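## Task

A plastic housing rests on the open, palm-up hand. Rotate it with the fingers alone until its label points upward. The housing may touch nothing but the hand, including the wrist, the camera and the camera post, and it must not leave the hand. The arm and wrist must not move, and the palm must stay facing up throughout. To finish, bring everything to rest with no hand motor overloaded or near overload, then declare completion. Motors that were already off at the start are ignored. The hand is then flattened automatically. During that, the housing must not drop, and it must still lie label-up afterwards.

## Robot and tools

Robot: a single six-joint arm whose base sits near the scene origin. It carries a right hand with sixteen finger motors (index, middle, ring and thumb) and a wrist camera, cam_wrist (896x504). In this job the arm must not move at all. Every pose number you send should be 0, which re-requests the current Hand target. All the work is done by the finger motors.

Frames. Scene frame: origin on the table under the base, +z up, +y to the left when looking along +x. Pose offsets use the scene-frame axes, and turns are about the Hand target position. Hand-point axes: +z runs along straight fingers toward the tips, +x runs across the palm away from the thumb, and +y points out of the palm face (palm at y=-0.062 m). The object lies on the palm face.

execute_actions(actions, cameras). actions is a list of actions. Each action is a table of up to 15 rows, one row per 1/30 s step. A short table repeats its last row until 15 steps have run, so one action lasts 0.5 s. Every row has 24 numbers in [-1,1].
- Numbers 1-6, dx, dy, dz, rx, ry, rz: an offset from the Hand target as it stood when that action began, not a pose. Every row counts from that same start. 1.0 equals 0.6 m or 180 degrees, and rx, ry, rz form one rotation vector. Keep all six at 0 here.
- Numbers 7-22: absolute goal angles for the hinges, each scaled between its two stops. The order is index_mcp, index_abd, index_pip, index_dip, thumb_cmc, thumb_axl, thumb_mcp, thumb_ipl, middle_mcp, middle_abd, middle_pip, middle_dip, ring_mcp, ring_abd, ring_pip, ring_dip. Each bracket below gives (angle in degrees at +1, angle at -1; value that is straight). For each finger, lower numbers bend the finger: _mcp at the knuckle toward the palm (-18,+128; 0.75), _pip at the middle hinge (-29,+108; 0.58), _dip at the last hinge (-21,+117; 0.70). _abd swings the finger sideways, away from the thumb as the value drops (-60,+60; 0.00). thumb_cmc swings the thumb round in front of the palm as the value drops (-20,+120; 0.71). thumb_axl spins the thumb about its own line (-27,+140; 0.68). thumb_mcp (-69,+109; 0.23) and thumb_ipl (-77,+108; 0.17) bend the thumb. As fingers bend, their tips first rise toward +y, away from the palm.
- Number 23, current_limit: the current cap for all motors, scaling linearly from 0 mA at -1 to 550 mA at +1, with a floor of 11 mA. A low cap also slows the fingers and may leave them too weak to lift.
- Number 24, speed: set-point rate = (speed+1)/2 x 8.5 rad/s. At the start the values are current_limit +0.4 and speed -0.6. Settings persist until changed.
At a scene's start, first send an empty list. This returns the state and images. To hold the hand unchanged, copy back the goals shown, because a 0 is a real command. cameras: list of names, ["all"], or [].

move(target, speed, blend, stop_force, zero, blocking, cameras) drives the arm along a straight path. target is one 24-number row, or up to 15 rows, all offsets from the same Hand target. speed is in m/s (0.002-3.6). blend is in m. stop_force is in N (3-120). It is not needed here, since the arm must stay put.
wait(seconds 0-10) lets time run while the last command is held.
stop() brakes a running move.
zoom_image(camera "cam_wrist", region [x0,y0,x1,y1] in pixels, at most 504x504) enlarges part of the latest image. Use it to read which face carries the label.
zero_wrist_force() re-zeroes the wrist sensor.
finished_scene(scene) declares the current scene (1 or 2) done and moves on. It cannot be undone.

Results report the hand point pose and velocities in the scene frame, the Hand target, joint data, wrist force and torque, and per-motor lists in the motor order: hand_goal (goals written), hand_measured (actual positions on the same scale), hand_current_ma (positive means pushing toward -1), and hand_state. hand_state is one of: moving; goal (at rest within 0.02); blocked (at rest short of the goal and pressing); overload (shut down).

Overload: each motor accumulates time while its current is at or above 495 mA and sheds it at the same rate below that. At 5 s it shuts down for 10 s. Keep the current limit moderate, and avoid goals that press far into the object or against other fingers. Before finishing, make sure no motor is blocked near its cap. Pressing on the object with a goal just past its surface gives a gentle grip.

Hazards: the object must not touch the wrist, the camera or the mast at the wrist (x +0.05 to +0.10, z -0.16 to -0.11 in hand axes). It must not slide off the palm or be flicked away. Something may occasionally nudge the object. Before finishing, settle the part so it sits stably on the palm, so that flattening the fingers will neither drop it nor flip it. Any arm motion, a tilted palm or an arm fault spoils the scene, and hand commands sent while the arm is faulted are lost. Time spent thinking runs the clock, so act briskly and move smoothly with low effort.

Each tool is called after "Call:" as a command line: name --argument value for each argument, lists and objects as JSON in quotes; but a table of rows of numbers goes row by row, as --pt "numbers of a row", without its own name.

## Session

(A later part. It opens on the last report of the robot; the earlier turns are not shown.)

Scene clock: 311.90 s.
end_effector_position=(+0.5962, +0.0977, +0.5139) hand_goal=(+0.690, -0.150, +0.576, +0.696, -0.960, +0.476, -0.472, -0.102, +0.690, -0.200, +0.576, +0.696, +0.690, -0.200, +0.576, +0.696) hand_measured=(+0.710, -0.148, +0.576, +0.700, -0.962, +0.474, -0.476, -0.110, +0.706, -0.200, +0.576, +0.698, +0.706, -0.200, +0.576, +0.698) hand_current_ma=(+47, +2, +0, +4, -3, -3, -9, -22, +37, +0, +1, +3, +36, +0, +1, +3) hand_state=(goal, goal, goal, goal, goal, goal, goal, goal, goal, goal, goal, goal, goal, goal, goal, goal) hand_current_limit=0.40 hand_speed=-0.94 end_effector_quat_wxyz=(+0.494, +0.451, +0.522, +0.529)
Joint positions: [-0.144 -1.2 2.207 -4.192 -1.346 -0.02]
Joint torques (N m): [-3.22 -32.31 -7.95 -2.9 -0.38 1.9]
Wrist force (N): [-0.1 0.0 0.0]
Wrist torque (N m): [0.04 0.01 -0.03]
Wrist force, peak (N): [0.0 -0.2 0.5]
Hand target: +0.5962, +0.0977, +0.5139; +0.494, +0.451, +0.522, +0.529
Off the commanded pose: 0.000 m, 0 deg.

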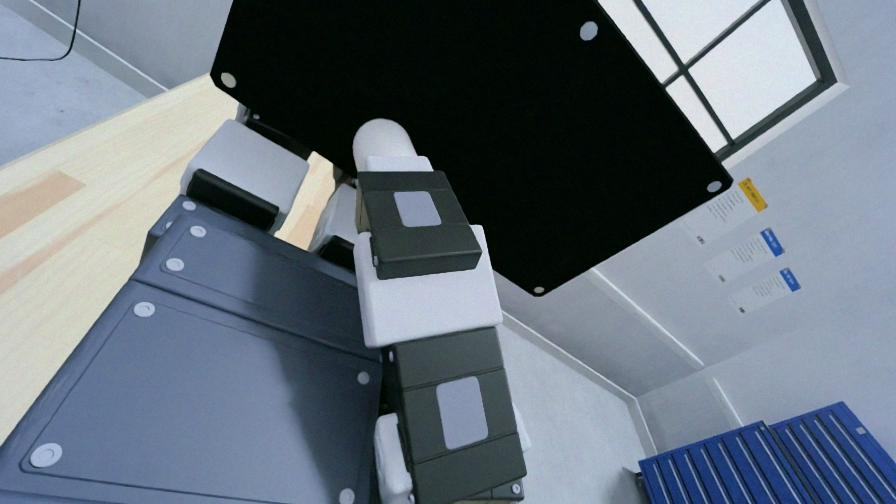

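Call:
execute_actions --actions '[[[0,0,0,0,0,0,0.69,-0.15,0.576,0.696,-0.96,0.476,-0.20,-0.60,0.69,-0.2,0.576,0.696,0.69,-0.2,0.576,0.696,0.4,-0.91]],[[0,0,0,0,0,0,0.69,-0.15,0.576,0.696,-0.571,0.70,-0.20,-0.60,0.69,-0.2,0.576,0.696,0.69,-0.2,0.576,0.696,0.4,-0.90]],[[0,0,0,0,0,0,0.69,-0.15,0.576,0.696,-0.571,0.87,-0.20,-0.60,0.69,-0.2,0.576,0.696,0.69,-0.2,0.576,0.696,0.4,-0.91]],[[0,0,0,0,0,0,0.69,-0.15,0.576,0.696,-0.571,0.87,-0.337,-0.45,0.69,-0.2,0.576,0.696,0.69,-0.2,0.576,0.696,0.4,-0.92]],[[0,0,0,0,0,0,0.69,-0.15,0.576,0.696,-0.571,0.87,-0.48,-0.21,0.69,-0.2,0.576,0.696,0.69,-0.2,0.576,0.696,0.4,-0.93]],[[0,0,0,0,0,0,0.69,-0.15,0.576,0.696,-0.571,0.87,-0.48,-0.21,0.69,-0.2,0.576,0.696,0.69,-0.2,0.576,0.696,0.4,-0.93]]]' --cameras '["cam_wrist"]'

Scene clock: 318.00 s.
end_effector_position=(+0.5962, +0.0977, +0.5139) hand_goal=(+0.690, -0.150, +0.576, +0.696, -0.570, +0.870, -0.480, -0.210, +0.690, -0.200, +0.576, +0.696, +0.690, -0.200, +0.576, +0.696) hand_measured=(+0.710, -0.148, +0.576, +0.700, -0.570, +0.870, -0.484, -0.218, +0.706, -0.200, +0.576, +0.698, +0.706, -0.200, +0.576, +0.698) hand_current_ma=(+47, +2, +0, +4, +0, -1, -7, -22, +37, +0, +1, +3, +36, +0, +1, +3) hand_state=(goal, goal, goal, goal, goal, goal, goal, goal, goal, goal, goal, goal, goal, goal, goal, goal) hand_current_limit=0.40 hand_speed=-0.93 end_effector_quat_wxyz=(+0.494, +0.451, +0.522, +0.529)
Joint positions: [-0.144 -1.2 2.207 -4.192 -1.346 -0.02]
Joint torques (N m): [-3.86 -31.86 -8.88 -2.84 -0.4 1.92]
Wrist force (N): [-0.1 -0.1 0.3]
Wrist torque (N m): [0.01 0.01 -0.01]
Wrist force, peak (N): [-0.1 -0.2 0.5]
Hand target: +0.5962, +0.0977, +0.5139; +0.494, +0.451, +0.522, +0.529
Off the commanded pose: 0.000 m, 0 deg.

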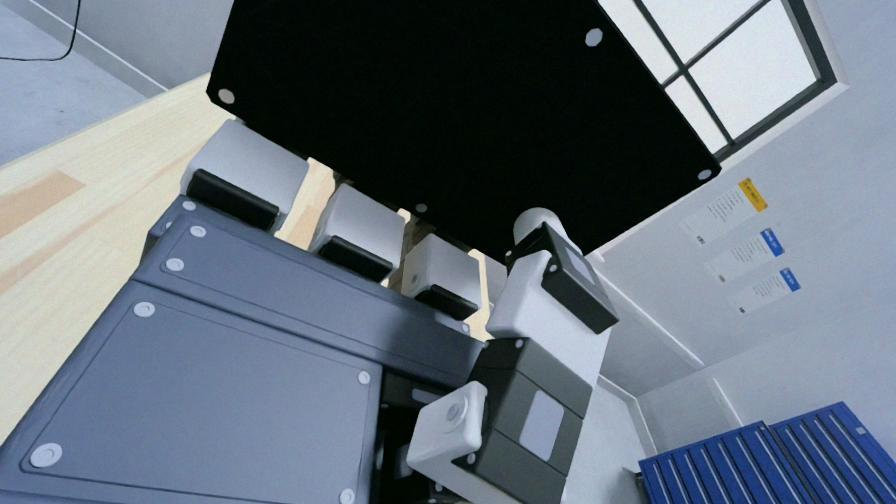

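Call:
execute_actions --actions '[[[0,0,0,0,0,0,0.69,-0.15,0.576,0.696,-0.571,0.87,-0.20,0.0,0.69,-0.2,0.576,0.696,0.69,-0.2,0.576,0.696,0.4,-0.90]],[[0,0,0,0,0,0,0.69,-0.15,0.576,0.696,-0.671,0.68,-0.0225,0.168,0.69,-0.2,0.576,0.696,0.69,-0.2,0.576,0.696,0.4,-0.92]],[[0,0,0,0,0,0,0.69,-0.15,0.45,0.696,-0.671,0.68,-0.0225,0.168,0.69,-0.2,0.45,0.696,0.69,-0.2,0.45,0.696,0.4,-0.93]],[[0,0,0,0,0,0,0.69,-0.15,0.38,0.696,-0.671,0.68,-0.0225,0.168,0.69,-0.2,0.38,0.696,0.69,-0.2,0.38,0.696,0.4,-0.94]]]' --cameras '["cam_wrist"]'

Scene clock: 324.90 s.
end_effector_position=(+0.5962, +0.0977, +0.5139) hand_goal=(+0.690, -0.150, +0.380, +0.696, -0.670, +0.680, -0.022, +0.168, +0.690, -0.200, +0.380, +0.696, +0.690, -0.200, +0.380, +0.696) hand_measured=(+0.710, -0.148, +0.390, +0.700, -0.668, +0.682, -0.026, +0.164, +0.706, -0.200, +0.390, +0.698, +0.706, -0.200, +0.388, +0.698) hand_current_ma=(+47, +2, +16, +4, +2, +2, -10, -6, +37, +0, +18, +3, +36, +0, +14, +3) hand_state=(goal, goal, goal, goal, goal, goal, goal, goal, goal, goal, goal, goal, goal, goal, goal, goal) hand_current_limit=0.40 hand_speed=-0.94 end_effector_quat_wxyz=(+0.494, +0.451, +0.522, +0.529)
Joint positions: [-0.144 -1.2 2.207 -4.192 -1.346 -0.02]
Joint torques (N m): [-4.19 -32.77 -8.38 -2.67 -0.29 1.84]
Wrist force (N): [-0.3 -0.1 0.1]
Wrist torque (N m): [0.00 0.04 -0.04]
Wrist force, peak (N): [-0.3 -0.2 0.4]
Hand target: +0.5962, +0.0977, +0.5139; +0.494, +0.451, +0.522, +0.529
Off the commanded pose: 0.000 m, 0 deg.

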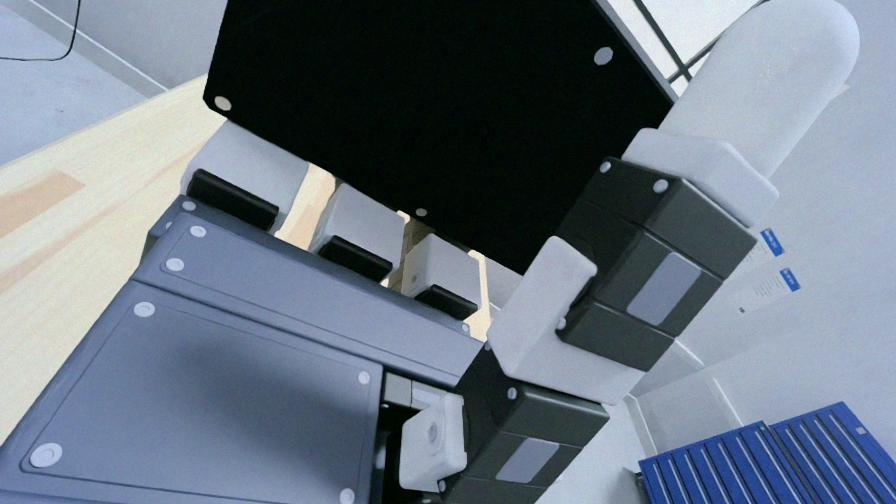

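Call:
execute_actions --actions '[[[0,0,0,0,0,0,0.69,-0.15,0.25,0.696,-0.671,0.68,-0.0225,0.168,0.69,-0.2,0.25,0.696,0.69,-0.2,0.25,0.696,0.4,-0.95]],[[0,0,0,0,0,0,0.69,-0.15,0.15,0.696,-0.671,0.68,-0.0225,0.168,0.69,-0.2,0.15,0.696,0.69,-0.2,0.15,0.696,0.4,-0.95]],[[0,0,0,0,0,0,0.69,-0.15,0.15,0.696,-0.671,0.68,-0.0225,0.168,0.69,-0.2,0.15,0.696,0.69,-0.2,0.15,0.696,0.4,-0.95]]]' --cameras '["cam_wrist"]'

Scene clock: 327.03 s.
end_effector_position=(+0.5962, +0.0977, +0.5139) hand_goal=(+0.690, -0.150, +0.150, +0.696, -0.670, +0.680, -0.022, +0.168, +0.690, -0.200, +0.150, +0.696, +0.690, -0.200, +0.150, +0.696) hand_measured=(+0.710, -0.148, +0.162, +0.700, -0.668, +0.682, -0.026, +0.164, +0.706, -0.200, +0.158, +0.698, +0.706, -0.200, +0.158, +0.698) hand_current_ma=(+47, +2, +21, +4, +2, +2, -10, -6, +37, +0, +14, +3, +36, +0, +12, +3) hand_state=(goal, goal, goal, goal, goal, goal, goal, goal, goal, goal, goal, goal, goal, goal, goal, goal) hand_current_limit=0.40 hand_speed=-0.95 end_effector_quat_wxyz=(+0.494, +0.451, +0.522, +0.529)
Joint positions: [-0.144 -1.2 2.207 -4.192 -1.346 -0.02]
Joint torques (N m): [-4.41 -32.68 -8.77 -2.67 -0.33 1.83]
Wrist force (N): [0.1 0.0 0.2]
Wrist torque (N m): [-0.02 -0.02 -0.01]
Wrist force, peak (N): [-0.4 0.0 0.2]
Hand target: +0.5962, +0.0977, +0.5139; +0.494, +0.451, +0.522, +0.529
Off the commanded pose: 0.000 m, 0 deg.

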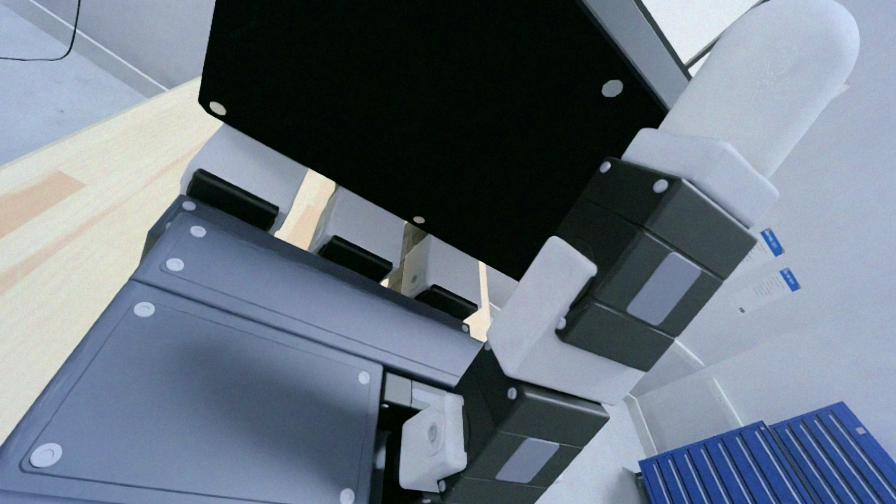

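Call:
zoom_image --camera "cam_wrist" --region '[540, 0, 760, 140]'

Scaled by 2.291.

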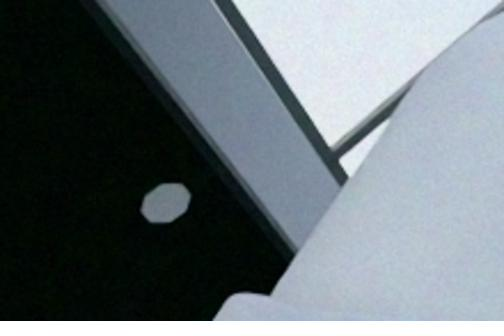

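Call:
execute_actions --actions '[[[0,0,0,0,0,0,0.69,-0.15,0.08,0.696,-0.671,0.68,-0.0225,0.168,0.69,-0.2,0.08,0.696,0.69,-0.2,0.08,0.696,0.4,-0.95]],[[0,0,0,0,0,0,0.69,-0.15,0.02,0.696,-0.671,0.68,-0.0225,0.168,0.69,-0.2,0.02,0.696,0.69,-0.2,0.02,0.696,0.4,-0.96]],[[0,0,0,0,0,0,0.69,-0.15,0.02,0.696,-0.671,0.68,-0.0225,0.168,0.69,-0.2,0.02,0.696,0.69,-0.2,0.02,0.696,0.4,-0.96]]]' --cameras '["cam_wrist"]'

Call:
zoom_image --camera "cam_wrist" --region '[500, 0, 800, 200]'

Scene clock: 330.43 s.
end_effector_position=(+0.5962, +0.0977, +0.5139) hand_goal=(+0.690, -0.150, +0.020, +0.696, -0.670, +0.680, -0.022, +0.168, +0.690, -0.200, +0.020, +0.696, +0.690, -0.200, +0.020, +0.696) hand_measured=(+0.710, -0.148, +0.030, +0.700, -0.668, +0.682, -0.026, +0.164, +0.706, -0.200, +0.028, +0.698, +0.706, -0.200, +0.028, +0.698) hand_current_ma=(+47, +2, +16, +4, +2, +2, -10, -6, +37, +0, +15, +3, +36, +0, +11, +3) hand_state=(goal, goal, goal, goal, goal, goal, goal, goal, goal, goal, goal, goal, goal, goal, goal, goal) hand_current_limit=0.40 hand_speed=-0.96 end_effector_quat_wxyz=(+0.494, +0.451, +0.522, +0.529)
Joint positions: [-0.144 -1.2 2.207 -4.192 -1.346 -0.02]
Joint torques (N m): [-4.45 -33.07 -8.38 -2.69 -0.21 1.88]
Wrist force (N): [-0.1 0.0 0.1]
Wrist torque (N m): [-0.03 0.01 -0.02]
Wrist force, peak (N): [-0.3 -0.4 -0.1]
Hand target: +0.5962, +0.0977, +0.5139; +0.494, +0.451, +0.522, +0.529
Off the commanded pose: 0.000 m, 0 deg.

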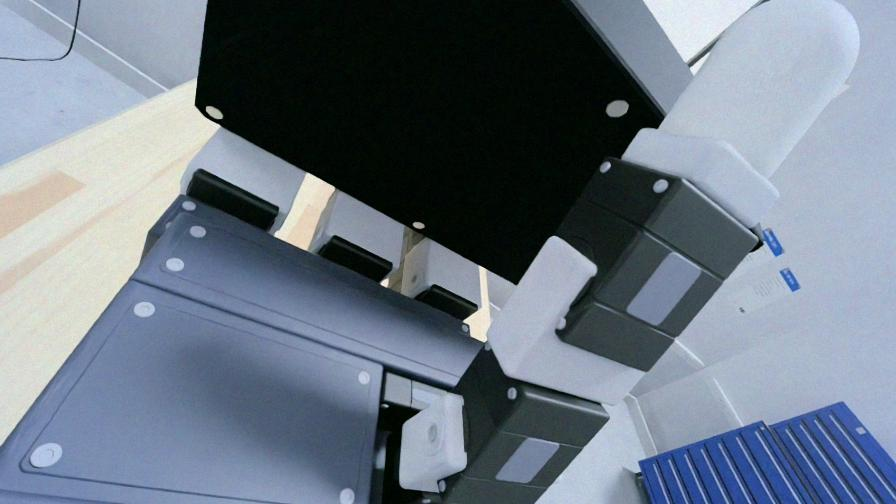

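Scaled by 1.680.

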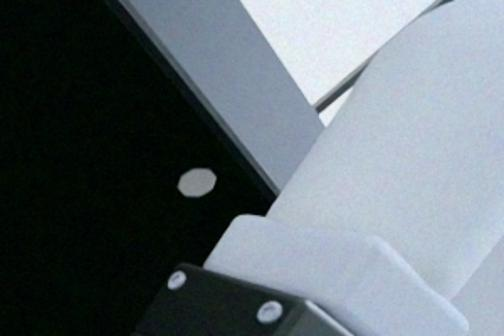

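Call:
execute_actions --actions '[[[0,0,0,0,0,0,0.69,-0.15,-0.04,0.696,-0.671,0.68,-0.0225,0.168,0.69,-0.2,-0.04,0.696,0.69,-0.2,-0.04,0.696,0.4,-0.96]],[[0,0,0,0,0,0,0.69,-0.15,-0.09,0.696,-0.671,0.68,-0.0225,0.168,0.69,-0.2,-0.09,0.696,0.69,-0.2,-0.09,0.696,0.4,-0.97]],[[0,0,0,0,0,0,0.69,-0.15,-0.09,0.696,-0.671,0.68,-0.0225,0.168,0.69,-0.2,-0.09,0.696,0.69,-0.2,-0.09,0.696,0.4,-0.97]]]' --cameras '["cam_wrist"]'

Call:
zoom_image --camera "cam_wrist" --region '[450, 0, 800, 220]'

Scene clock: 333.40 s.
end_effector_position=(+0.5962, +0.0977, +0.5139) hand_goal=(+0.690, -0.150, -0.090, +0.696, -0.670, +0.680, -0.022, +0.168, +0.690, -0.200, -0.090, +0.696, +0.690, -0.200, -0.090, +0.696) hand_measured=(+0.710, -0.148, -0.082, +0.700, -0.668, +0.682, -0.026, +0.164, +0.706, -0.200, -0.082, +0.698, +0.706, -0.200, -0.084, +0.698) hand_current_ma=(+47, +2, +14, +4, +2, +2, -10, -6, +37, +0, +15, +3, +36, +0, +10, +3) hand_state=(goal, goal, goal, goal, goal, goal, goal, goal, goal, goal, goal, goal, goal, goal, goal, goal) hand_current_limit=0.40 hand_speed=-0.97 end_effector_quat_wxyz=(+0.494, +0.451, +0.522, +0.529)
Joint positions: [-0.144 -1.2 2.207 -4.192 -1.346 -0.02]
Joint torques (N m): [-4.86 -32.69 -8.35 -2.7 -0.22 1.8]
Wrist force (N): [-0.2 0.0 0.3]
Wrist torque (N m): [-0.07 0.02 -0.03]
Wrist force, peak (N): [-0.3 0.0 0.4]
Hand target: +0.5962, +0.0977, +0.5139; +0.494, +0.451, +0.522, +0.529
Off the commanded pose: 0.000 m, 0 deg.

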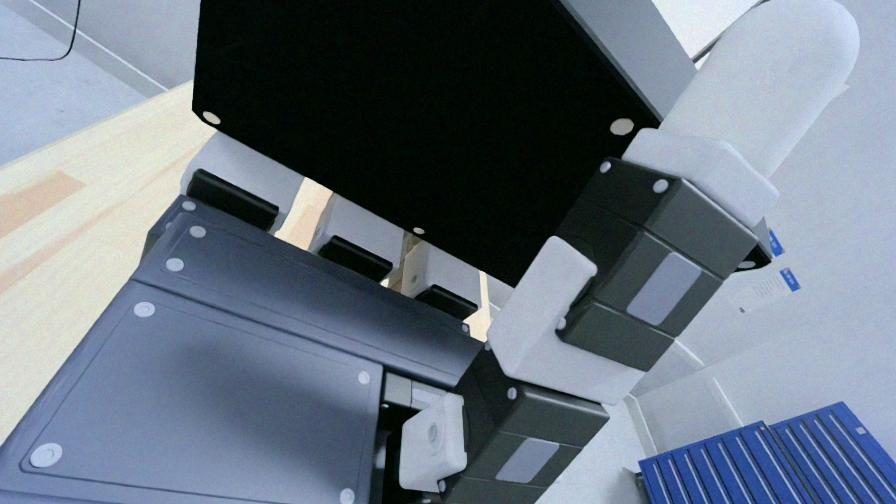

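Scaled by 1.440.

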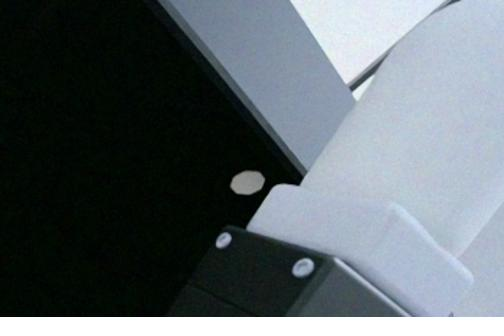

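Call:
execute_actions --actions '[[[0,0,0,0,0,0,0.69,-0.15,-0.14,0.696,-0.671,0.68,-0.0225,0.168,0.69,-0.2,-0.14,0.696,0.69,-0.2,-0.14,0.696,0.4,-0.97]],[[0,0,0,0,0,0,0.69,-0.15,-0.18,0.696,-0.671,0.68,-0.0225,0.168,0.69,-0.2,-0.18,0.696,0.69,-0.2,-0.18,0.696,0.4,-0.97]],[[0,0,0,0,0,0,0.69,-0.15,-0.22,0.696,-0.671,0.68,-0.0225,0.168,0.69,-0.2,-0.22,0.696,0.69,-0.2,-0.22,0.696,0.4,-0.97]]]' --cameras '["cam_wrist"]'

Call:
zoom_image --camera "cam_wrist" --region '[450, 0, 850, 300]'

Scene clock: 337.90 s.
end_effector_position=(+0.5962, +0.0977, +0.5139) hand_goal=(+0.690, -0.150, -0.220, +0.696, -0.670, +0.680, -0.022, +0.168, +0.690, -0.200, -0.220, +0.696, +0.690, -0.200, -0.220, +0.696) hand_measured=(+0.710, -0.148, -0.212, +0.700, -0.668, +0.682, -0.026, +0.164, +0.706, -0.200, -0.212, +0.698, +0.706, -0.200, -0.214, +0.698) hand_current_ma=(+47, +2, +14, +4, +2, +2, -10, -6, +37, +0, +15, +3, +36, +0, +9, +3) hand_state=(goal, goal, goal, goal, goal, goal, goal, goal, goal, goal, goal, goal, goal, goal, goal, goal) hand_current_limit=0.40 hand_speed=-0.97 end_effector_quat_wxyz=(+0.494, +0.451, +0.522, +0.529)
Joint positions: [-0.144 -1.2 2.207 -4.192 -1.346 -0.02]
Joint torques (N m): [-4.63 -32.61 -8.37 -2.71 -0.16 1.73]
Wrist force (N): [-0.2 0.0 0.0]
Wrist torque (N m): [-0.05 0.02 -0.02]
Wrist force, peak (N): [-0.1 -0.5 -0.1]
Hand target: +0.5962, +0.0977, +0.5139; +0.494, +0.451, +0.522, +0.529
Off the commanded pose: 0.000 m, 0 deg.

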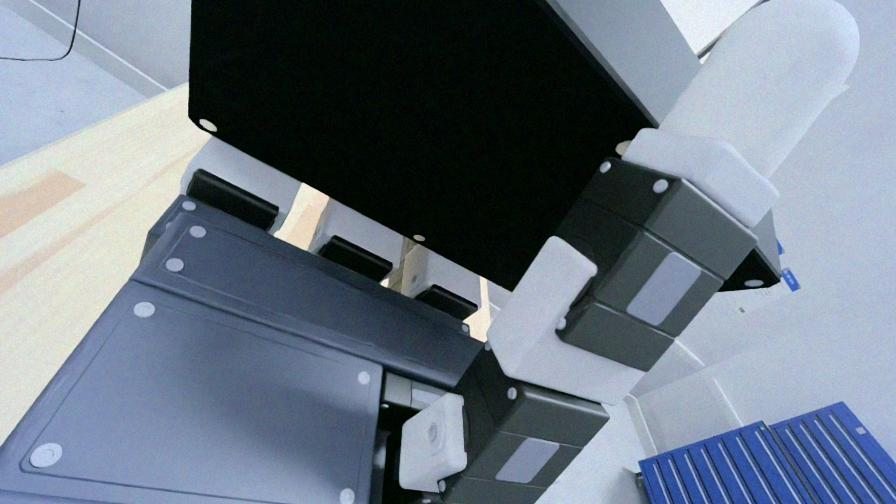

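Scaled by 1.260.

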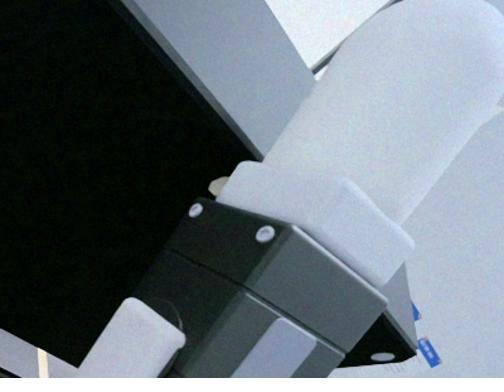

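Call:
execute_actions --actions '[[[0,0,0,0,0,0,0.69,-0.15,-0.27,0.696,-0.671,0.68,-0.0225,0.168,0.69,-0.2,-0.27,0.696,0.69,-0.2,-0.27,0.696,0.4,-0.97]],[[0,0,0,0,0,0,0.69,-0.15,-0.32,0.696,-0.671,0.68,-0.0225,0.168,0.69,-0.2,-0.32,0.696,0.69,-0.2,-0.32,0.696,0.4,-0.97]],[[0,0,0,0,0,0,0.69,-0.15,-0.32,0.696,-0.671,0.68,-0.0225,0.168,0.69,-0.2,-0.32,0.696,0.69,-0.2,-0.32,0.696,0.4,-0.97]]]' --cameras '["cam_wrist"]'

Scene clock: 341.70 s.
end_effector_position=(+0.5962, +0.0977, +0.5139) hand_goal=(+0.690, -0.150, -0.320, +0.696, -0.670, +0.680, -0.022, +0.168, +0.690, -0.200, -0.320, +0.696, +0.690, -0.200, -0.320, +0.696) hand_measured=(+0.710, -0.148, -0.308, +0.700, -0.668, +0.682, -0.018, +0.168, +0.706, -0.200, -0.310, +0.698, +0.706, -0.200, -0.314, +0.698) hand_current_ma=(+47, +2, +23, +4, +2, +2, +10, +1, +37, +0, +20, +3, +36, +0, +8, +3) hand_state=(goal, goal, goal, goal, goal, goal, goal, goal, goal, goal, goal, goal, goal, goal, goal, goal) hand_current_limit=0.40 hand_speed=-0.97 end_effector_quat_wxyz=(+0.494, +0.451, +0.522, +0.529)
Joint positions: [-0.144 -1.2 2.207 -4.192 -1.346 -0.02]
Joint torques (N m): [-5.1 -32.73 -8.22 -2.68 -0.2 1.74]
Wrist force (N): [-0.1 -0.2 -0.1]
Wrist torque (N m): [-0.08 0.01 -0.02]
Wrist force, peak (N): [-0.3 -0.4 0.1]
Hand target: +0.5962, +0.0977, +0.5139; +0.494, +0.451, +0.522, +0.529
Off the commanded pose: 0.000 m, 0 deg.

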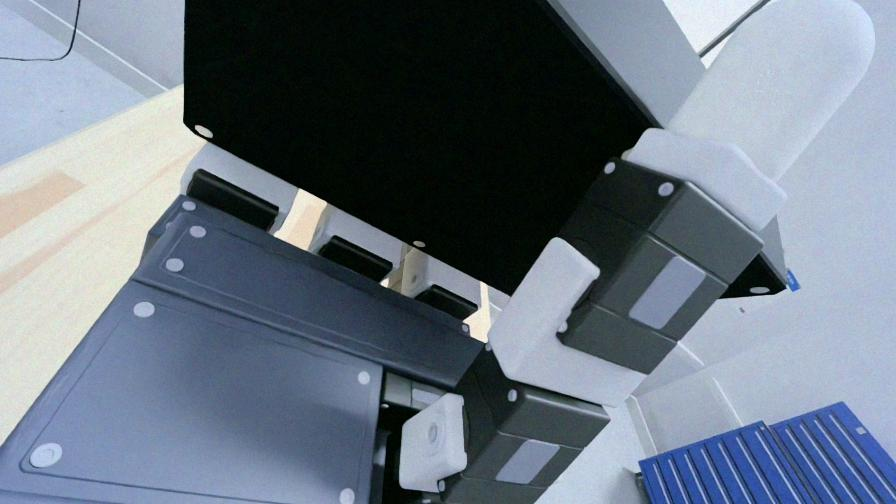

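Call:
execute_actions --actions '[[[0,0,0,0,0,0,0.69,-0.15,-0.32,0.696,-0.671,0.68,0.045,0.168,0.69,-0.2,-0.32,0.696,0.69,-0.2,-0.32,0.696,0.4,-0.97]],[[0,0,0,0,0,0,0.69,-0.15,-0.37,0.696,-0.671,0.68,0.08,0.168,0.69,-0.2,-0.37,0.696,0.69,-0.2,-0.37,0.696,0.4,-0.97]],[[0,0,0,0,0,0,0.69,-0.15,-0.37,0.696,-0.671,0.68,0.08,0.168,0.69,-0.2,-0.37,0.696,0.69,-0.2,-0.37,0.696,0.4,-0.97]]]' --cameras '["cam_wrist"]'

Scene clock: 343.97 s.
end_effector_position=(+0.5962, +0.0977, +0.5139) hand_goal=(+0.690, -0.150, -0.370, +0.696, -0.670, +0.680, +0.080, +0.168, +0.690, -0.200, -0.370, +0.696, +0.690, -0.200, -0.370, +0.696) hand_measured=(+0.710, -0.148, -0.364, +0.700, -0.668, +0.682, +0.078, +0.168, +0.706, -0.200, -0.366, +0.698, +0.706, -0.200, -0.364, +0.698) hand_current_ma=(+47, +2, +8, +4, +2, +2, -2, +1, +37, +0, +7, +3, +36, +0, +8, +3) hand_state=(goal, goal, goal, goal, goal, goal, goal, goal, goal, goal, goal, goal, goal, goal, goal, goal) hand_current_limit=0.40 hand_speed=-0.97 end_effector_quat_wxyz=(+0.494, +0.451, +0.522, +0.529)
Joint positions: [-0.144 -1.2 2.207 -4.192 -1.346 -0.02]
Joint torques (N m): [-5.58 -33.07 -8.73 -2.76 -0.13 1.67]
Wrist force (N): [-0.1 -0.2 0.1]
Wrist torque (N m): [-0.12 0.00 -0.02]
Wrist force, peak (N): [-0.4 -0.1 0.3]
Hand target: +0.5962, +0.0977, +0.5139; +0.494, +0.451, +0.522, +0.529
Off the commanded pose: 0.000 m, 0 deg.

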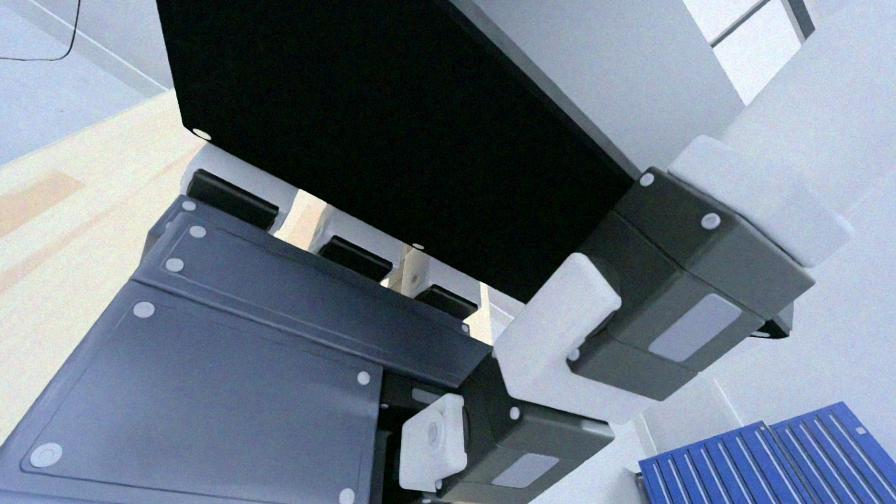

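Call:
execute_actions --actions '[[[0,0,0,0,0,0,0.69,-0.15,-0.42,0.696,-0.671,0.68,0.13,0.168,0.69,-0.2,-0.42,0.696,0.69,-0.2,-0.42,0.696,0.4,-0.97]],[[0,0,0,0,0,0,0.69,-0.15,-0.46,0.696,-0.671,0.68,0.18,0.168,0.69,-0.2,-0.46,0.696,0.69,-0.2,-0.46,0.696,0.4,-0.97]],[[0,0,0,0,0,0,0.69,-0.15,-0.46,0.696,-0.671,0.68,0.18,0.168,0.69,-0.2,-0.46,0.696,0.69,-0.2,-0.46,0.696,0.4,-0.97]]]' --cameras '["cam_wrist"]'

Scene clock: 346.23 s.
end_effector_position=(+0.5962, +0.0977, +0.5139) hand_goal=(+0.690, -0.150, -0.460, +0.696, -0.670, +0.680, +0.180, +0.168, +0.690, -0.200, -0.460, +0.696, +0.690, -0.200, -0.460, +0.696) hand_measured=(+0.710, -0.148, -0.456, +0.700, -0.668, +0.682, +0.180, +0.168, +0.706, -0.200, -0.456, +0.698, +0.706, -0.200, -0.456, +0.698) hand_current_ma=(+47, +2, +7, +4, +1, +2, +0, +1, +37, +0, +6, +3, +36, +0, +7, +3) hand_state=(goal, goal, goal, goal, goal, goal, goal, goal, goal, goal, goal, goal, goal, goal, goal, goal) hand_current_limit=0.40 hand_speed=-0.97 end_effector_quat_wxyz=(+0.494, +0.451, +0.522, +0.529)
Joint positions: [-0.144 -1.2 2.207 -4.192 -1.346 -0.02]
Joint torques (N m): [-5.43 -32.99 -8.97 -2.58 -0.1 1.68]
Wrist force (N): [-0.3 0.0 0.1]
Wrist torque (N m): [-0.12 0.03 -0.03]
Wrist force, peak (N): [-0.4 -0.3 -0.3]
Hand target: +0.5962, +0.0977, +0.5139; +0.494, +0.451, +0.522, +0.529
Off the commanded pose: 0.000 m, 0 deg.

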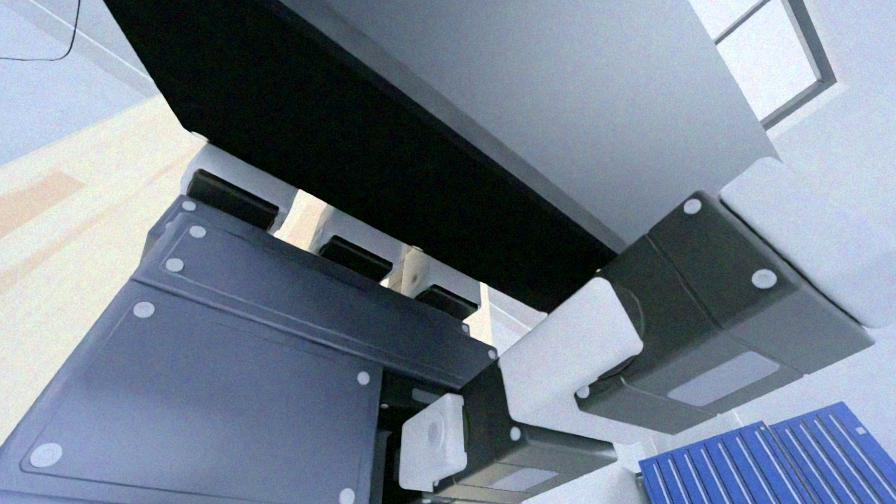

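Call:
execute_actions --actions '[[[0,0,0,0,0,0,0.69,-0.15,-0.50,0.696,-0.671,0.68,0.23,0.168,0.69,-0.2,-0.50,0.696,0.69,-0.2,-0.50,0.696,0.4,-0.97]],[[0,0,0,0,0,0,0.69,-0.15,-0.55,0.696,-0.671,0.68,0.27,0.168,0.69,-0.2,-0.55,0.696,0.69,-0.2,-0.55,0.696,0.4,-0.97]],[[0,0,0,0,0,0,0.69,-0.15,-0.55,0.696,-0.671,0.68,0.27,0.168,0.69,-0.2,-0.55,0.696,0.69,-0.2,-0.55,0.696,0.4,-0.97]]]' --cameras '["cam_wrist"]'

Scene clock: 348.37 s.
end_effector_position=(+0.5962, +0.0977, +0.5139) hand_goal=(+0.690, -0.150, -0.550, +0.696, -0.670, +0.680, +0.270, +0.168, +0.690, -0.200, -0.550, +0.696, +0.690, -0.200, -0.550, +0.696) hand_measured=(+0.710, -0.148, -0.546, +0.700, -0.668, +0.682, +0.270, +0.168, +0.706, -0.200, -0.546, +0.698, +0.706, -0.200, -0.546, +0.698) hand_current_ma=(+46, +2, +6, +4, +1, +2, +1, +1, +37, +0, +5, +3, +36, +0, +6, +3) hand_state=(goal, goal, goal, goal, goal, goal, goal, goal, goal, goal, goal, goal, goal, goal, goal, goal) hand_current_limit=0.40 hand_speed=-0.97 end_effector_quat_wxyz=(+0.494, +0.451, +0.522, +0.529)
Joint positions: [-0.144 -1.2 2.207 -4.192 -1.346 -0.02]
Joint torques (N m): [-5.52 -32.94 -8.57 -2.52 -0.07 1.56]
Wrist force (N): [0.0 0.0 0.3]
Wrist torque (N m): [-0.16 -0.02 -0.01]
Wrist force, peak (N): [-0.1 -0.4 0.2]
Hand target: +0.5962, +0.0977, +0.5139; +0.494, +0.451, +0.522, +0.529
Off the commanded pose: 0.000 m, 0 deg.

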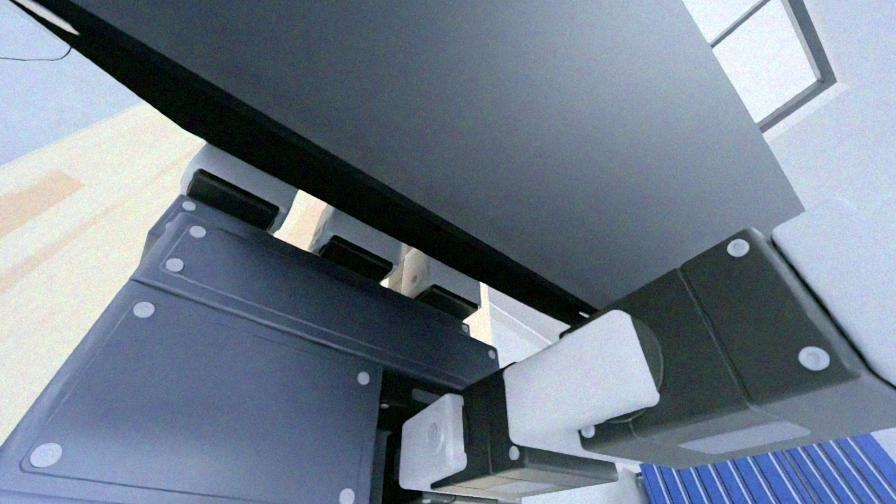

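Call:
execute_actions --actions '[[[0,0,0,0,0,0,0.69,-0.15,-0.59,0.696,-0.671,0.68,0.32,0.12,0.69,-0.2,-0.59,0.696,0.69,-0.2,-0.59,0.696,0.4,-0.97]],[[0,0,0,0,0,0,0.69,-0.15,-0.63,0.696,-0.671,0.68,0.37,0.06,0.69,-0.2,-0.63,0.696,0.69,-0.2,-0.63,0.696,0.4,-0.97]],[[0,0,0,0,0,0,0.69,-0.15,-0.63,0.696,-0.671,0.68,0.37,0.06,0.69,-0.2,-0.63,0.696,0.69,-0.2,-0.63,0.696,0.4,-0.97]]]' --cameras '["cam_wrist"]'

Scene clock: 350.80 s.
end_effector_position=(+0.5962, +0.0977, +0.5139) hand_goal=(+0.690, -0.150, -0.630, +0.696, -0.670, +0.680, +0.370, +0.060, +0.690, -0.200, -0.630, +0.696, +0.690, -0.200, -0.630, +0.696) hand_measured=(+0.710, -0.148, -0.626, +0.700, -0.670, +0.682, +0.372, +0.062, +0.706, -0.200, -0.626, +0.698, +0.706, -0.200, -0.626, +0.698) hand_current_ma=(+46, +2, +5, +4, +1, +2, +2, +3, +37, +0, +4, +3, +36, +0, +5, +3) hand_state=(goal, goal, goal, goal, goal, goal, goal, goal, goal, goal, goal, goal, goal, goal, goal, goal) hand_current_limit=0.40 hand_speed=-0.97 end_effector_quat_wxyz=(+0.494, +0.451, +0.522, +0.529)
Joint positions: [-0.144 -1.2 2.207 -4.192 -1.346 -0.02]
Joint torques (N m): [-5.94 -33.16 -8.8 -2.5 -0.13 1.56]
Wrist force (N): [0.0 -0.1 0.0]
Wrist torque (N m): [-0.15 -0.01 0.00]
Wrist force, peak (N): [-0.4 0.0 0.3]
Hand target: +0.5962, +0.0977, +0.5139; +0.494, +0.451, +0.522, +0.529
Off the commanded pose: 0.000 m, 0 deg.

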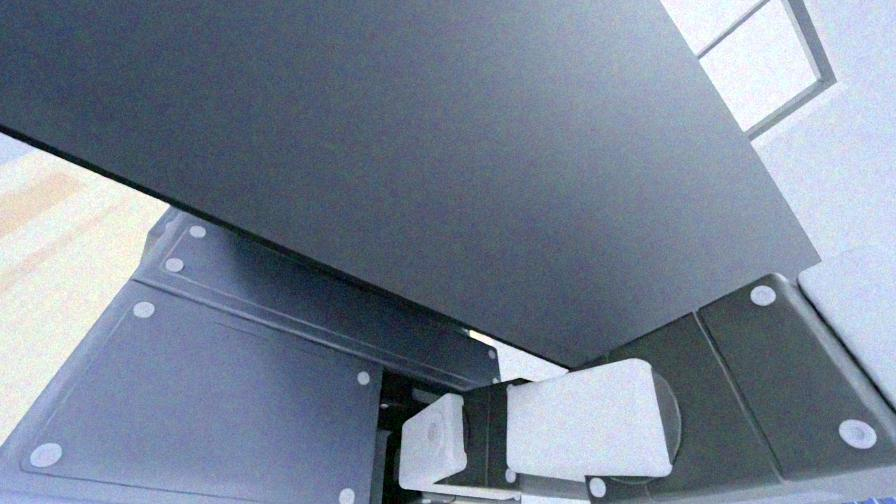

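Call:
execute_actions --actions '[[[0,0,0,0,0,0,0.69,-0.15,-0.67,0.696,-0.671,0.68,0.45,-0.02,0.69,-0.2,-0.67,0.696,0.69,-0.2,-0.67,0.696,0.4,-0.97]],[[0,0,0,0,0,0,0.69,-0.15,-0.70,0.696,-0.671,0.68,0.53,-0.10,0.69,-0.2,-0.70,0.696,0.69,-0.2,-0.70,0.696,0.4,-0.96]],[[0,0,0,0,0,0,0.69,-0.15,-0.70,0.696,-0.671,0.68,0.53,-0.10,0.69,-0.2,-0.70,0.696,0.69,-0.2,-0.70,0.696,0.4,-0.96]]]' --cameras '["cam_wrist"]'

Scene clock: 353.60 s.
end_effector_position=(+0.5962, +0.0977, +0.5139) hand_goal=(+0.690, -0.150, -0.700, +0.696, -0.670, +0.680, +0.530, -0.100, +0.690, -0.200, -0.700, +0.696, +0.690, -0.200, -0.700, +0.696) hand_measured=(+0.708, -0.148, -0.696, +0.700, -0.670, +0.682, +0.530, -0.098, +0.706, -0.200, -0.698, +0.698, +0.706, -0.200, -0.696, +0.698) hand_current_ma=(+42, +2, +4, +4, +1, +2, +0, +5, +37, +0, +4, +3, +36, +0, +4, +3) hand_state=(goal, goal, goal, goal, goal, goal, goal, goal, goal, goal, goal, goal, goal, goal, goal, goal) hand_current_limit=0.40 hand_speed=-0.96 end_effector_quat_wxyz=(+0.494, +0.451, +0.522, +0.529)
Joint positions: [-0.144 -1.2 2.207 -4.192 -1.346 -0.02]
Joint torques (N m): [-5.87 -33.23 -8.36 -2.52 0.07 1.56]
Wrist force (N): [0.0 0.0 0.1]
Wrist torque (N m): [-0.17 -0.01 0.00]
Wrist force, peak (N): [-0.1 -0.3 0.3]
Hand target: +0.5962, +0.0977, +0.5139; +0.494, +0.451, +0.522, +0.529
Off the commanded pose: 0.000 m, 0 deg.

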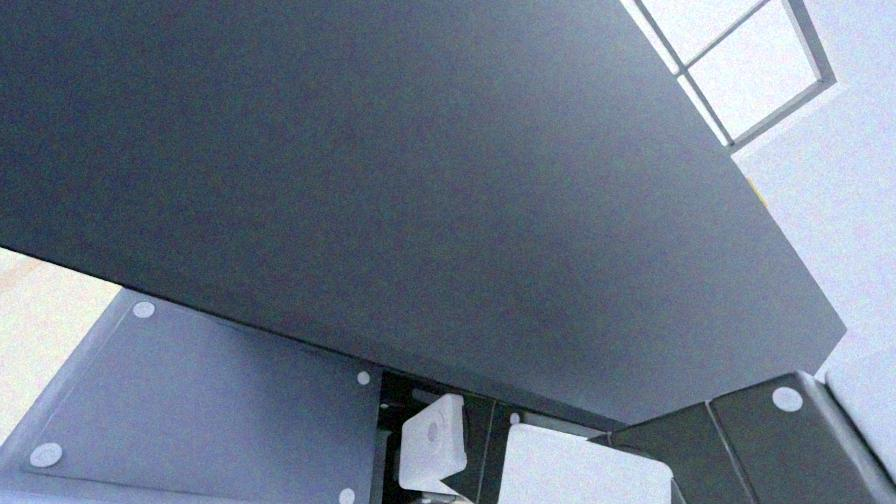

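Call:
execute_actions --actions '[[[0,0,0,0,0,0,0.69,-0.15,-0.70,0.696,-0.60,0.68,0.60,-0.20,0.69,-0.2,-0.70,0.696,0.69,-0.2,-0.70,0.696,0.4,-0.96]],[[0,0,0,0,0,0,0.69,-0.15,-0.70,0.696,-0.50,0.68,0.64,-0.22,0.69,-0.2,-0.70,0.696,0.69,-0.2,-0.70,0.696,0.4,-0.96]],[[0,0,0,0,0,0,0.69,-0.15,-0.70,0.696,-0.40,0.68,0.64,-0.22,0.69,-0.2,-0.70,0.696,0.69,-0.2,-0.70,0.696,0.4,-0.96]],[[0,0,0,0,0,0,0.69,-0.15,-0.70,0.696,-0.40,0.68,0.64,-0.22,0.69,-0.2,-0.70,0.696,0.69,-0.2,-0.70,0.696,0.4,-0.96]]]' --cameras '["cam_wrist"]'

Scene clock: 357.80 s.
end_effector_position=(+0.5962, +0.0977, +0.5139) hand_goal=(+0.690, -0.150, -0.700, +0.696, -0.400, +0.680, +0.640, -0.220, +0.690, -0.200, -0.700, +0.696, +0.690, -0.200, -0.700, +0.696) hand_measured=(+0.708, -0.148, -0.696, +0.700, -0.402, +0.682, +0.642, -0.218, +0.706, -0.200, -0.698, +0.698, +0.706, -0.200, -0.696, +0.698) hand_current_ma=(+42, +2, +4, +4, -2, +1, +2, +4, +37, +0, +4, +3, +36, +0, +4, +3) hand_state=(goal, goal, goal, goal, goal, goal, goal, goal, goal, goal, goal, goal, goal, goal, goal, goal) hand_current_limit=0.40 hand_speed=-0.96 end_effector_quat_wxyz=(+0.494, +0.451, +0.522, +0.529)
Joint positions: [-0.144 -1.2 2.207 -4.192 -1.346 -0.02]
Joint torques (N m): [-6.26 -33.77 -8.24 -2.4 -0.04 1.47]
Wrist force (N): [0.0 0.0 0.2]
Wrist torque (N m): [-0.17 -0.02 0.03]
Wrist force, peak (N): [0.0 -0.4 0.2]
Hand target: +0.5962, +0.0977, +0.5139; +0.494, +0.451, +0.522, +0.529
Off the commanded pose: 0.000 m, 0 deg.

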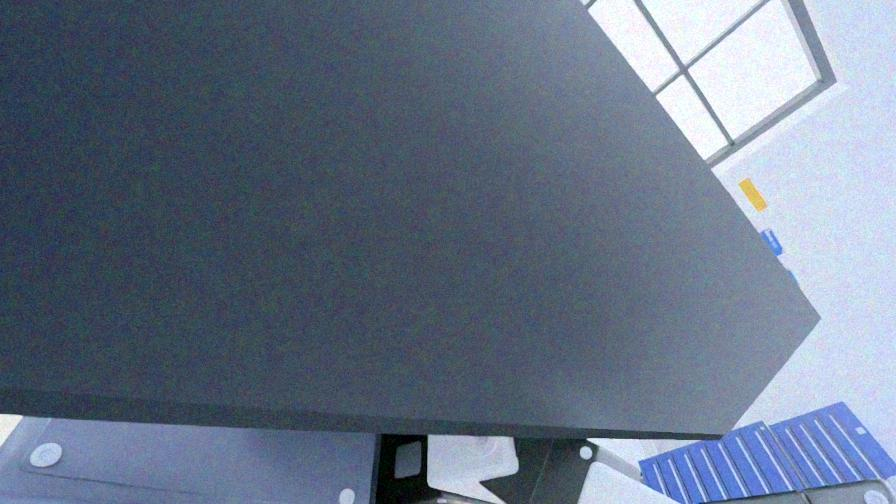

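Call:
execute_actions --actions '[[[0,0,0,0,0,0,0.69,-0.15,-0.70,0.696,-0.30,0.68,0.64,-0.22,0.69,-0.2,-0.70,0.696,0.69,-0.2,-0.70,0.696,0.4,-0.96]],[[0,0,0,0,0,0,0.69,-0.15,-0.70,0.696,-0.20,0.68,0.64,-0.22,0.69,-0.2,-0.70,0.696,0.69,-0.2,-0.70,0.696,0.4,-0.96]],[[0,0,0,0,0,0,0.69,-0.15,-0.70,0.696,-0.10,0.68,0.64,-0.22,0.69,-0.2,-0.70,0.696,0.69,-0.2,-0.70,0.696,0.4,-0.96]],[[0,0,0,0,0,0,0.69,-0.15,-0.70,0.696,-0.10,0.68,0.64,-0.22,0.69,-0.2,-0.70,0.696,0.69,-0.2,-0.70,0.696,0.4,-0.96]]]' --cameras '["cam_wrist"]'

Scene clock: 361.60 s.
end_effector_position=(+0.5962, +0.0977, +0.5139) hand_goal=(+0.690, -0.150, -0.700, +0.696, -0.100, +0.680, +0.640, -0.220, +0.690, -0.200, -0.700, +0.696, +0.690, -0.200, -0.700, +0.696) hand_measured=(+0.708, -0.148, -0.696, +0.700, -0.098, +0.680, +0.642, -0.218, +0.706, -0.200, -0.698, +0.698, +0.706, -0.200, -0.696, +0.698) hand_current_ma=(+42, +2, +4, +4, +3, +0, +2, +4, +37, +0, +4, +3, +36, +0, +4, +3) hand_state=(goal, goal, goal, goal, goal, goal, goal, goal, goal, goal, goal, goal, goal, goal, goal, goal) hand_current_limit=0.40 hand_speed=-0.96 end_effector_quat_wxyz=(+0.494, +0.451, +0.522, +0.529)
Joint positions: [-0.144 -1.2 2.207 -4.192 -1.346 -0.02]
Joint torques (N m): [-6.32 -33.08 -8.67 -2.62 0 1.38]
Wrist force (N): [-0.1 -0.1 -0.1]
Wrist torque (N m): [-0.16 0.01 0.04]
Wrist force, peak (N): [-0.1 -0.2 0.5]
Hand target: +0.5962, +0.0977, +0.5139; +0.494, +0.451, +0.522, +0.529
Off the commanded pose: 0.000 m, 0 deg.

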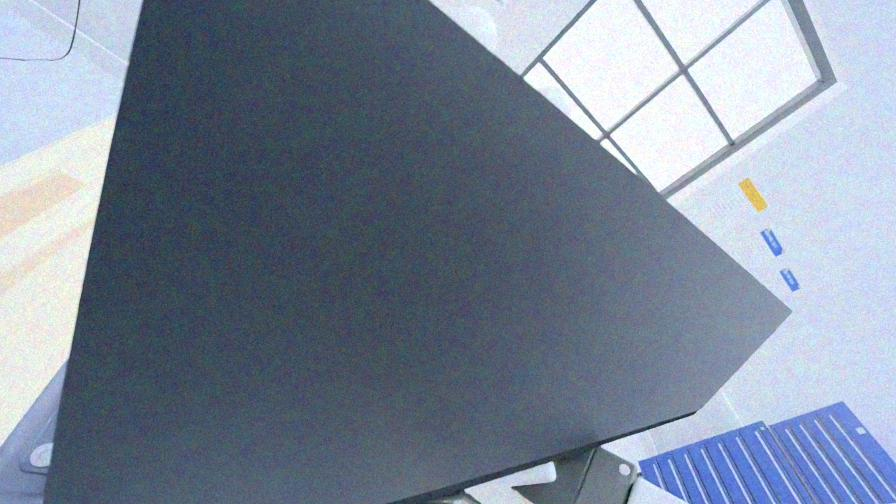

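Call:
execute_actions --actions '[[[0,0,0,0,0,0,0.69,-0.15,-0.70,0.696,-0.10,0.68,0.64,-0.22,0.69,-0.2,-0.70,0.696,0.69,-0.2,-0.70,0.696,0.4,-0.96]]]' --cameras '["cam_wrist"]'

Call:
zoom_image --camera "cam_wrist" --region '[350, 300, 850, 504]'

Call:
zoom_image --camera "cam_wrist" --region '[0, 0, 500, 250]'

Scene clock: 367.53 s.
end_effector_position=(+0.5962, +0.0977, +0.5139) hand_goal=(+0.690, -0.150, -0.700, +0.696, -0.100, +0.680, +0.640, -0.220, +0.690, -0.200, -0.700, +0.696, +0.690, -0.200, -0.700, +0.696) hand_measured=(+0.708, -0.148, -0.696, +0.700, -0.098, +0.680, +0.642, -0.218, +0.706, -0.200, -0.698, +0.698, +0.706, -0.200, -0.696, +0.698) hand_current_ma=(+42, +2, +4, +4, +3, +0, +2, +4, +37, +0, +4, +3, +36, +0, +4, +3) hand_state=(goal, goal, goal, goal, goal, goal, goal, goal, goal, goal, goal, goal, goal, goal, goal, goal) hand_current_limit=0.40 hand_speed=-0.96 end_effector_quat_wxyz=(+0.494, +0.451, +0.522, +0.529)
Joint positions: [-0.144 -1.2 2.207 -4.192 -1.346 -0.02]
Joint torques (N m): [-5.97 -33.5 -8.59 -2.56 0.04 1.34]
Wrist force (N): [0.1 0.1 0.2]
Wrist torque (N m): [-0.17 -0.03 0.06]
Wrist force, peak (N): [0.1 -0.2 0.4]
Hand target: +0.5962, +0.0977, +0.5139; +0.494, +0.451, +0.522, +0.529
Off the commanded pose: 0.000 m, 0 deg.

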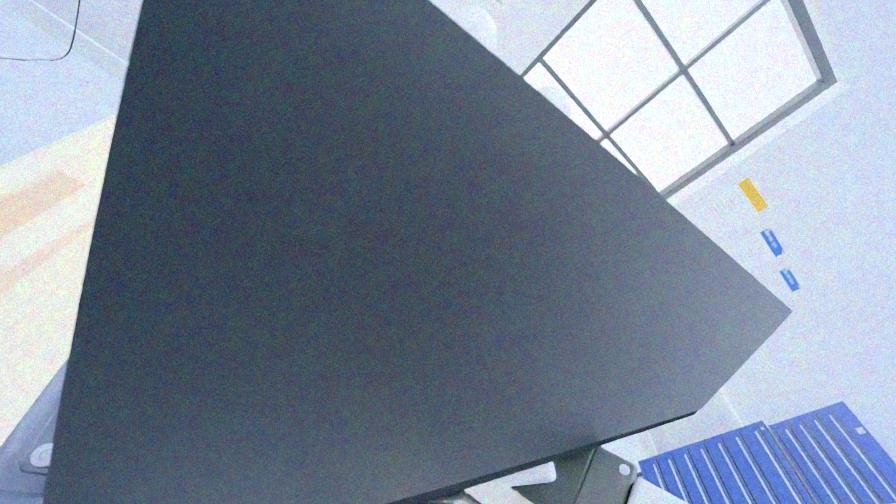

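Scaled by 1.008.

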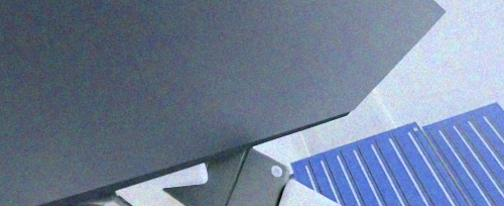

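Scaled by 1.008.

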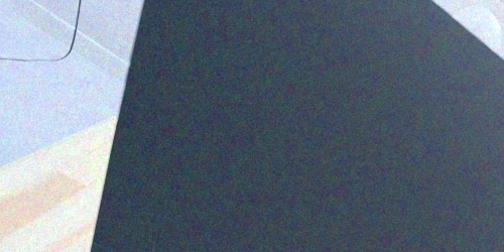

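Call:
execute_actions --actions '[[[0,0,0,0,0,0,0.69,-0.15,-0.70,0.696,-0.20,0.68,0.64,-0.22,0.69,-0.2,-0.70,0.696,0.69,-0.2,-0.70,0.696,0.4,-0.96]],[[0,0,0,0,0,0,0.69,-0.15,-0.70,0.696,-0.30,0.68,0.64,-0.22,0.69,-0.2,-0.70,0.696,0.69,-0.2,-0.70,0.696,0.4,-0.96]],[[0,0,0,0,0,0,0.69,-0.15,-0.70,0.696,-0.30,0.68,0.64,-0.22,0.69,-0.2,-0.70,0.696,0.69,-0.2,-0.70,0.696,0.4,-0.96]]]' --cameras '["cam_wrist"]'

Scene clock: 390.90 s.
end_effector_position=(+0.5962, +0.0977, +0.5139) hand_goal=(+0.690, -0.150, -0.700, +0.696, -0.300, +0.680, +0.640, -0.220, +0.690, -0.200, -0.700, +0.696, +0.690, -0.200, -0.700, +0.696) hand_measured=(+0.708, -0.148, -0.696, +0.700, -0.288, +0.680, +0.642, -0.218, +0.706, -0.200, -0.698, +0.698, +0.706, -0.200, -0.696, +0.698) hand_current_ma=(+42, +2, +4, +4, +24, +0, +2, +4, +37, +0, +4, +3, +36, +0, +4, +3) hand_state=(goal, goal, goal, goal, goal, goal, goal, goal, goal, goal, goal, goal, goal, goal, goal, goal) hand_current_limit=0.40 hand_speed=-0.96 end_effector_quat_wxyz=(+0.494, +0.451, +0.522, +0.529)
Joint positions: [-0.144 -1.2 2.207 -4.192 -1.346 -0.02]
Joint torques (N m): [-6.16 -34.1 -9.12 -2.92 0.4 1.29]
Wrist force (N): [0.2 -0.1 0.1]
Wrist torque (N m): [-0.17 -0.04 0.05]
Wrist force, peak (N): [0.0 -0.3 0.5]
Hand target: +0.5962, +0.0977, +0.5139; +0.494, +0.451, +0.522, +0.529
Off the commanded pose: 0.000 m, 0 deg.

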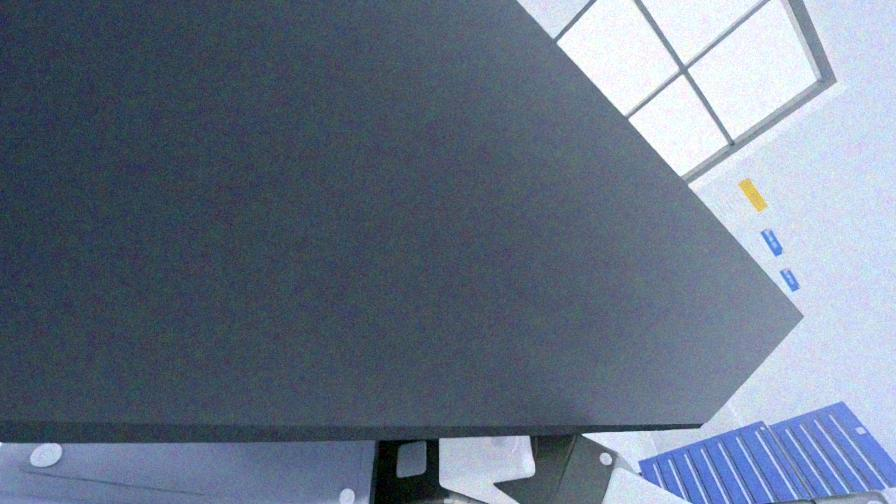

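Call:
execute_actions --actions '[[[0,0,0,0,0,0,0.69,-0.15,-0.70,0.696,-0.40,0.68,0.64,-0.22,0.69,-0.2,-0.70,0.696,0.69,-0.2,-0.70,0.696,0.4,-0.96]],[[0,0,0,0,0,0,0.69,-0.15,-0.70,0.696,-0.50,0.68,0.64,-0.22,0.69,-0.2,-0.70,0.696,0.69,-0.2,-0.70,0.696,0.4,-0.96]],[[0,0,0,0,0,0,0.69,-0.15,-0.70,0.696,-0.50,0.68,0.64,-0.22,0.69,-0.2,-0.70,0.696,0.69,-0.2,-0.70,0.696,0.4,-0.96]]]' --cameras '["cam_wrist"]'

Scene clock: 393.80 s.
end_effector_position=(+0.5962, +0.0977, +0.5139) hand_goal=(+0.690, -0.150, -0.700, +0.696, -0.500, +0.680, +0.640, -0.220, +0.690, -0.200, -0.700, +0.696, +0.690, -0.200, -0.700, +0.696) hand_measured=(+0.708, -0.148, -0.696, +0.700, -0.494, +0.680, +0.642, -0.218, +0.706, -0.200, -0.698, +0.698, +0.706, -0.200, -0.696, +0.698) hand_current_ma=(+42, +2, +4, +4, +9, +0, +2, +4, +37, +0, +4, +3, +36, +0, +4, +3) hand_state=(goal, goal, goal, goal, goal, goal, goal, goal, goal, goal, goal, goal, goal, goal, goal, goal) hand_current_limit=0.40 hand_speed=-0.96 end_effector_quat_wxyz=(+0.494, +0.451, +0.522, +0.529)
Joint positions: [-0.144 -1.2 2.207 -4.192 -1.346 -0.02]
Joint torques (N m): [-5.96 -34.33 -9.04 -2.87 0.34 1.35]
Wrist force (N): [-0.1 0.2 0.2]
Wrist torque (N m): [-0.14 -0.01 0.00]
Wrist force, peak (N): [0.0 -0.4 0.2]
Hand target: +0.5962, +0.0977, +0.5139; +0.494, +0.451, +0.522, +0.529
Off the commanded pose: 0.000 m, 0 deg.

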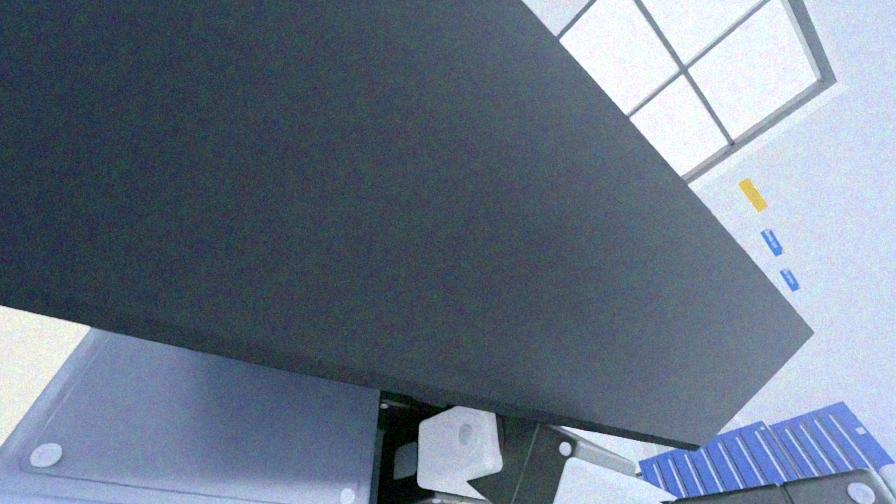

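Call:
execute_actions --actions '[[[0,0,0,0,0,0,0.69,-0.15,-0.70,0.696,-0.60,0.68,0.62,-0.20,0.69,-0.2,-0.70,0.696,0.69,-0.2,-0.70,0.696,0.4,-0.96]],[[0,0,0,0,0,0,0.69,-0.15,-0.70,0.696,-0.671,0.68,0.56,-0.14,0.69,-0.2,-0.70,0.696,0.69,-0.2,-0.70,0.696,0.4,-0.96]],[[0,0,0,0,0,0,0.69,-0.15,-0.70,0.696,-0.671,0.68,0.56,-0.14,0.69,-0.2,-0.70,0.696,0.69,-0.2,-0.70,0.696,0.4,-0.96]]]' --cameras '["cam_wrist"]'

Scene clock: 396.33 s.
end_effector_position=(+0.5962, +0.0977, +0.5139) hand_goal=(+0.690, -0.150, -0.700, +0.696, -0.670, +0.680, +0.560, -0.140, +0.690, -0.200, -0.700, +0.696, +0.690, -0.200, -0.700, +0.696) hand_measured=(+0.708, -0.148, -0.696, +0.700, -0.656, +0.680, +0.572, -0.142, +0.706, -0.200, -0.694, +0.698, +0.706, -0.200, -0.696, +0.698) hand_current_ma=(+42, +2, +4, +4, +28, +1, +32, -4, +37, +0, +10, +3, +36, +0, +4, +3) hand_state=(goal, goal, goal, goal, goal, goal, goal, goal, goal, goal, goal, goal, goal, goal, goal, goal) hand_current_limit=0.40 hand_speed=-0.96 end_effector_quat_wxyz=(+0.494, +0.451, +0.522, +0.529)
Joint positions: [-0.144 -1.2 2.207 -4.192 -1.346 -0.02]
Joint torques (N m): [-6.06 -34.35 -9.2 -2.94 0.31 1.19]
Wrist force (N): [-0.1 0.0 0.0]
Wrist torque (N m): [-0.14 -0.01 -0.01]
Wrist force, peak (N): [-0.2 -0.4 0.3]
Hand target: +0.5962, +0.0977, +0.5139; +0.494, +0.451, +0.522, +0.529
Off the commanded pose: 0.000 m, 0 deg.

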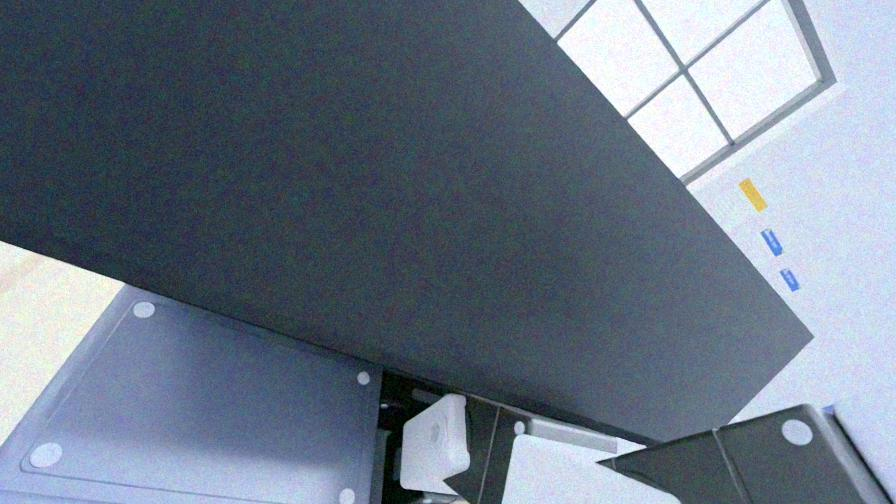

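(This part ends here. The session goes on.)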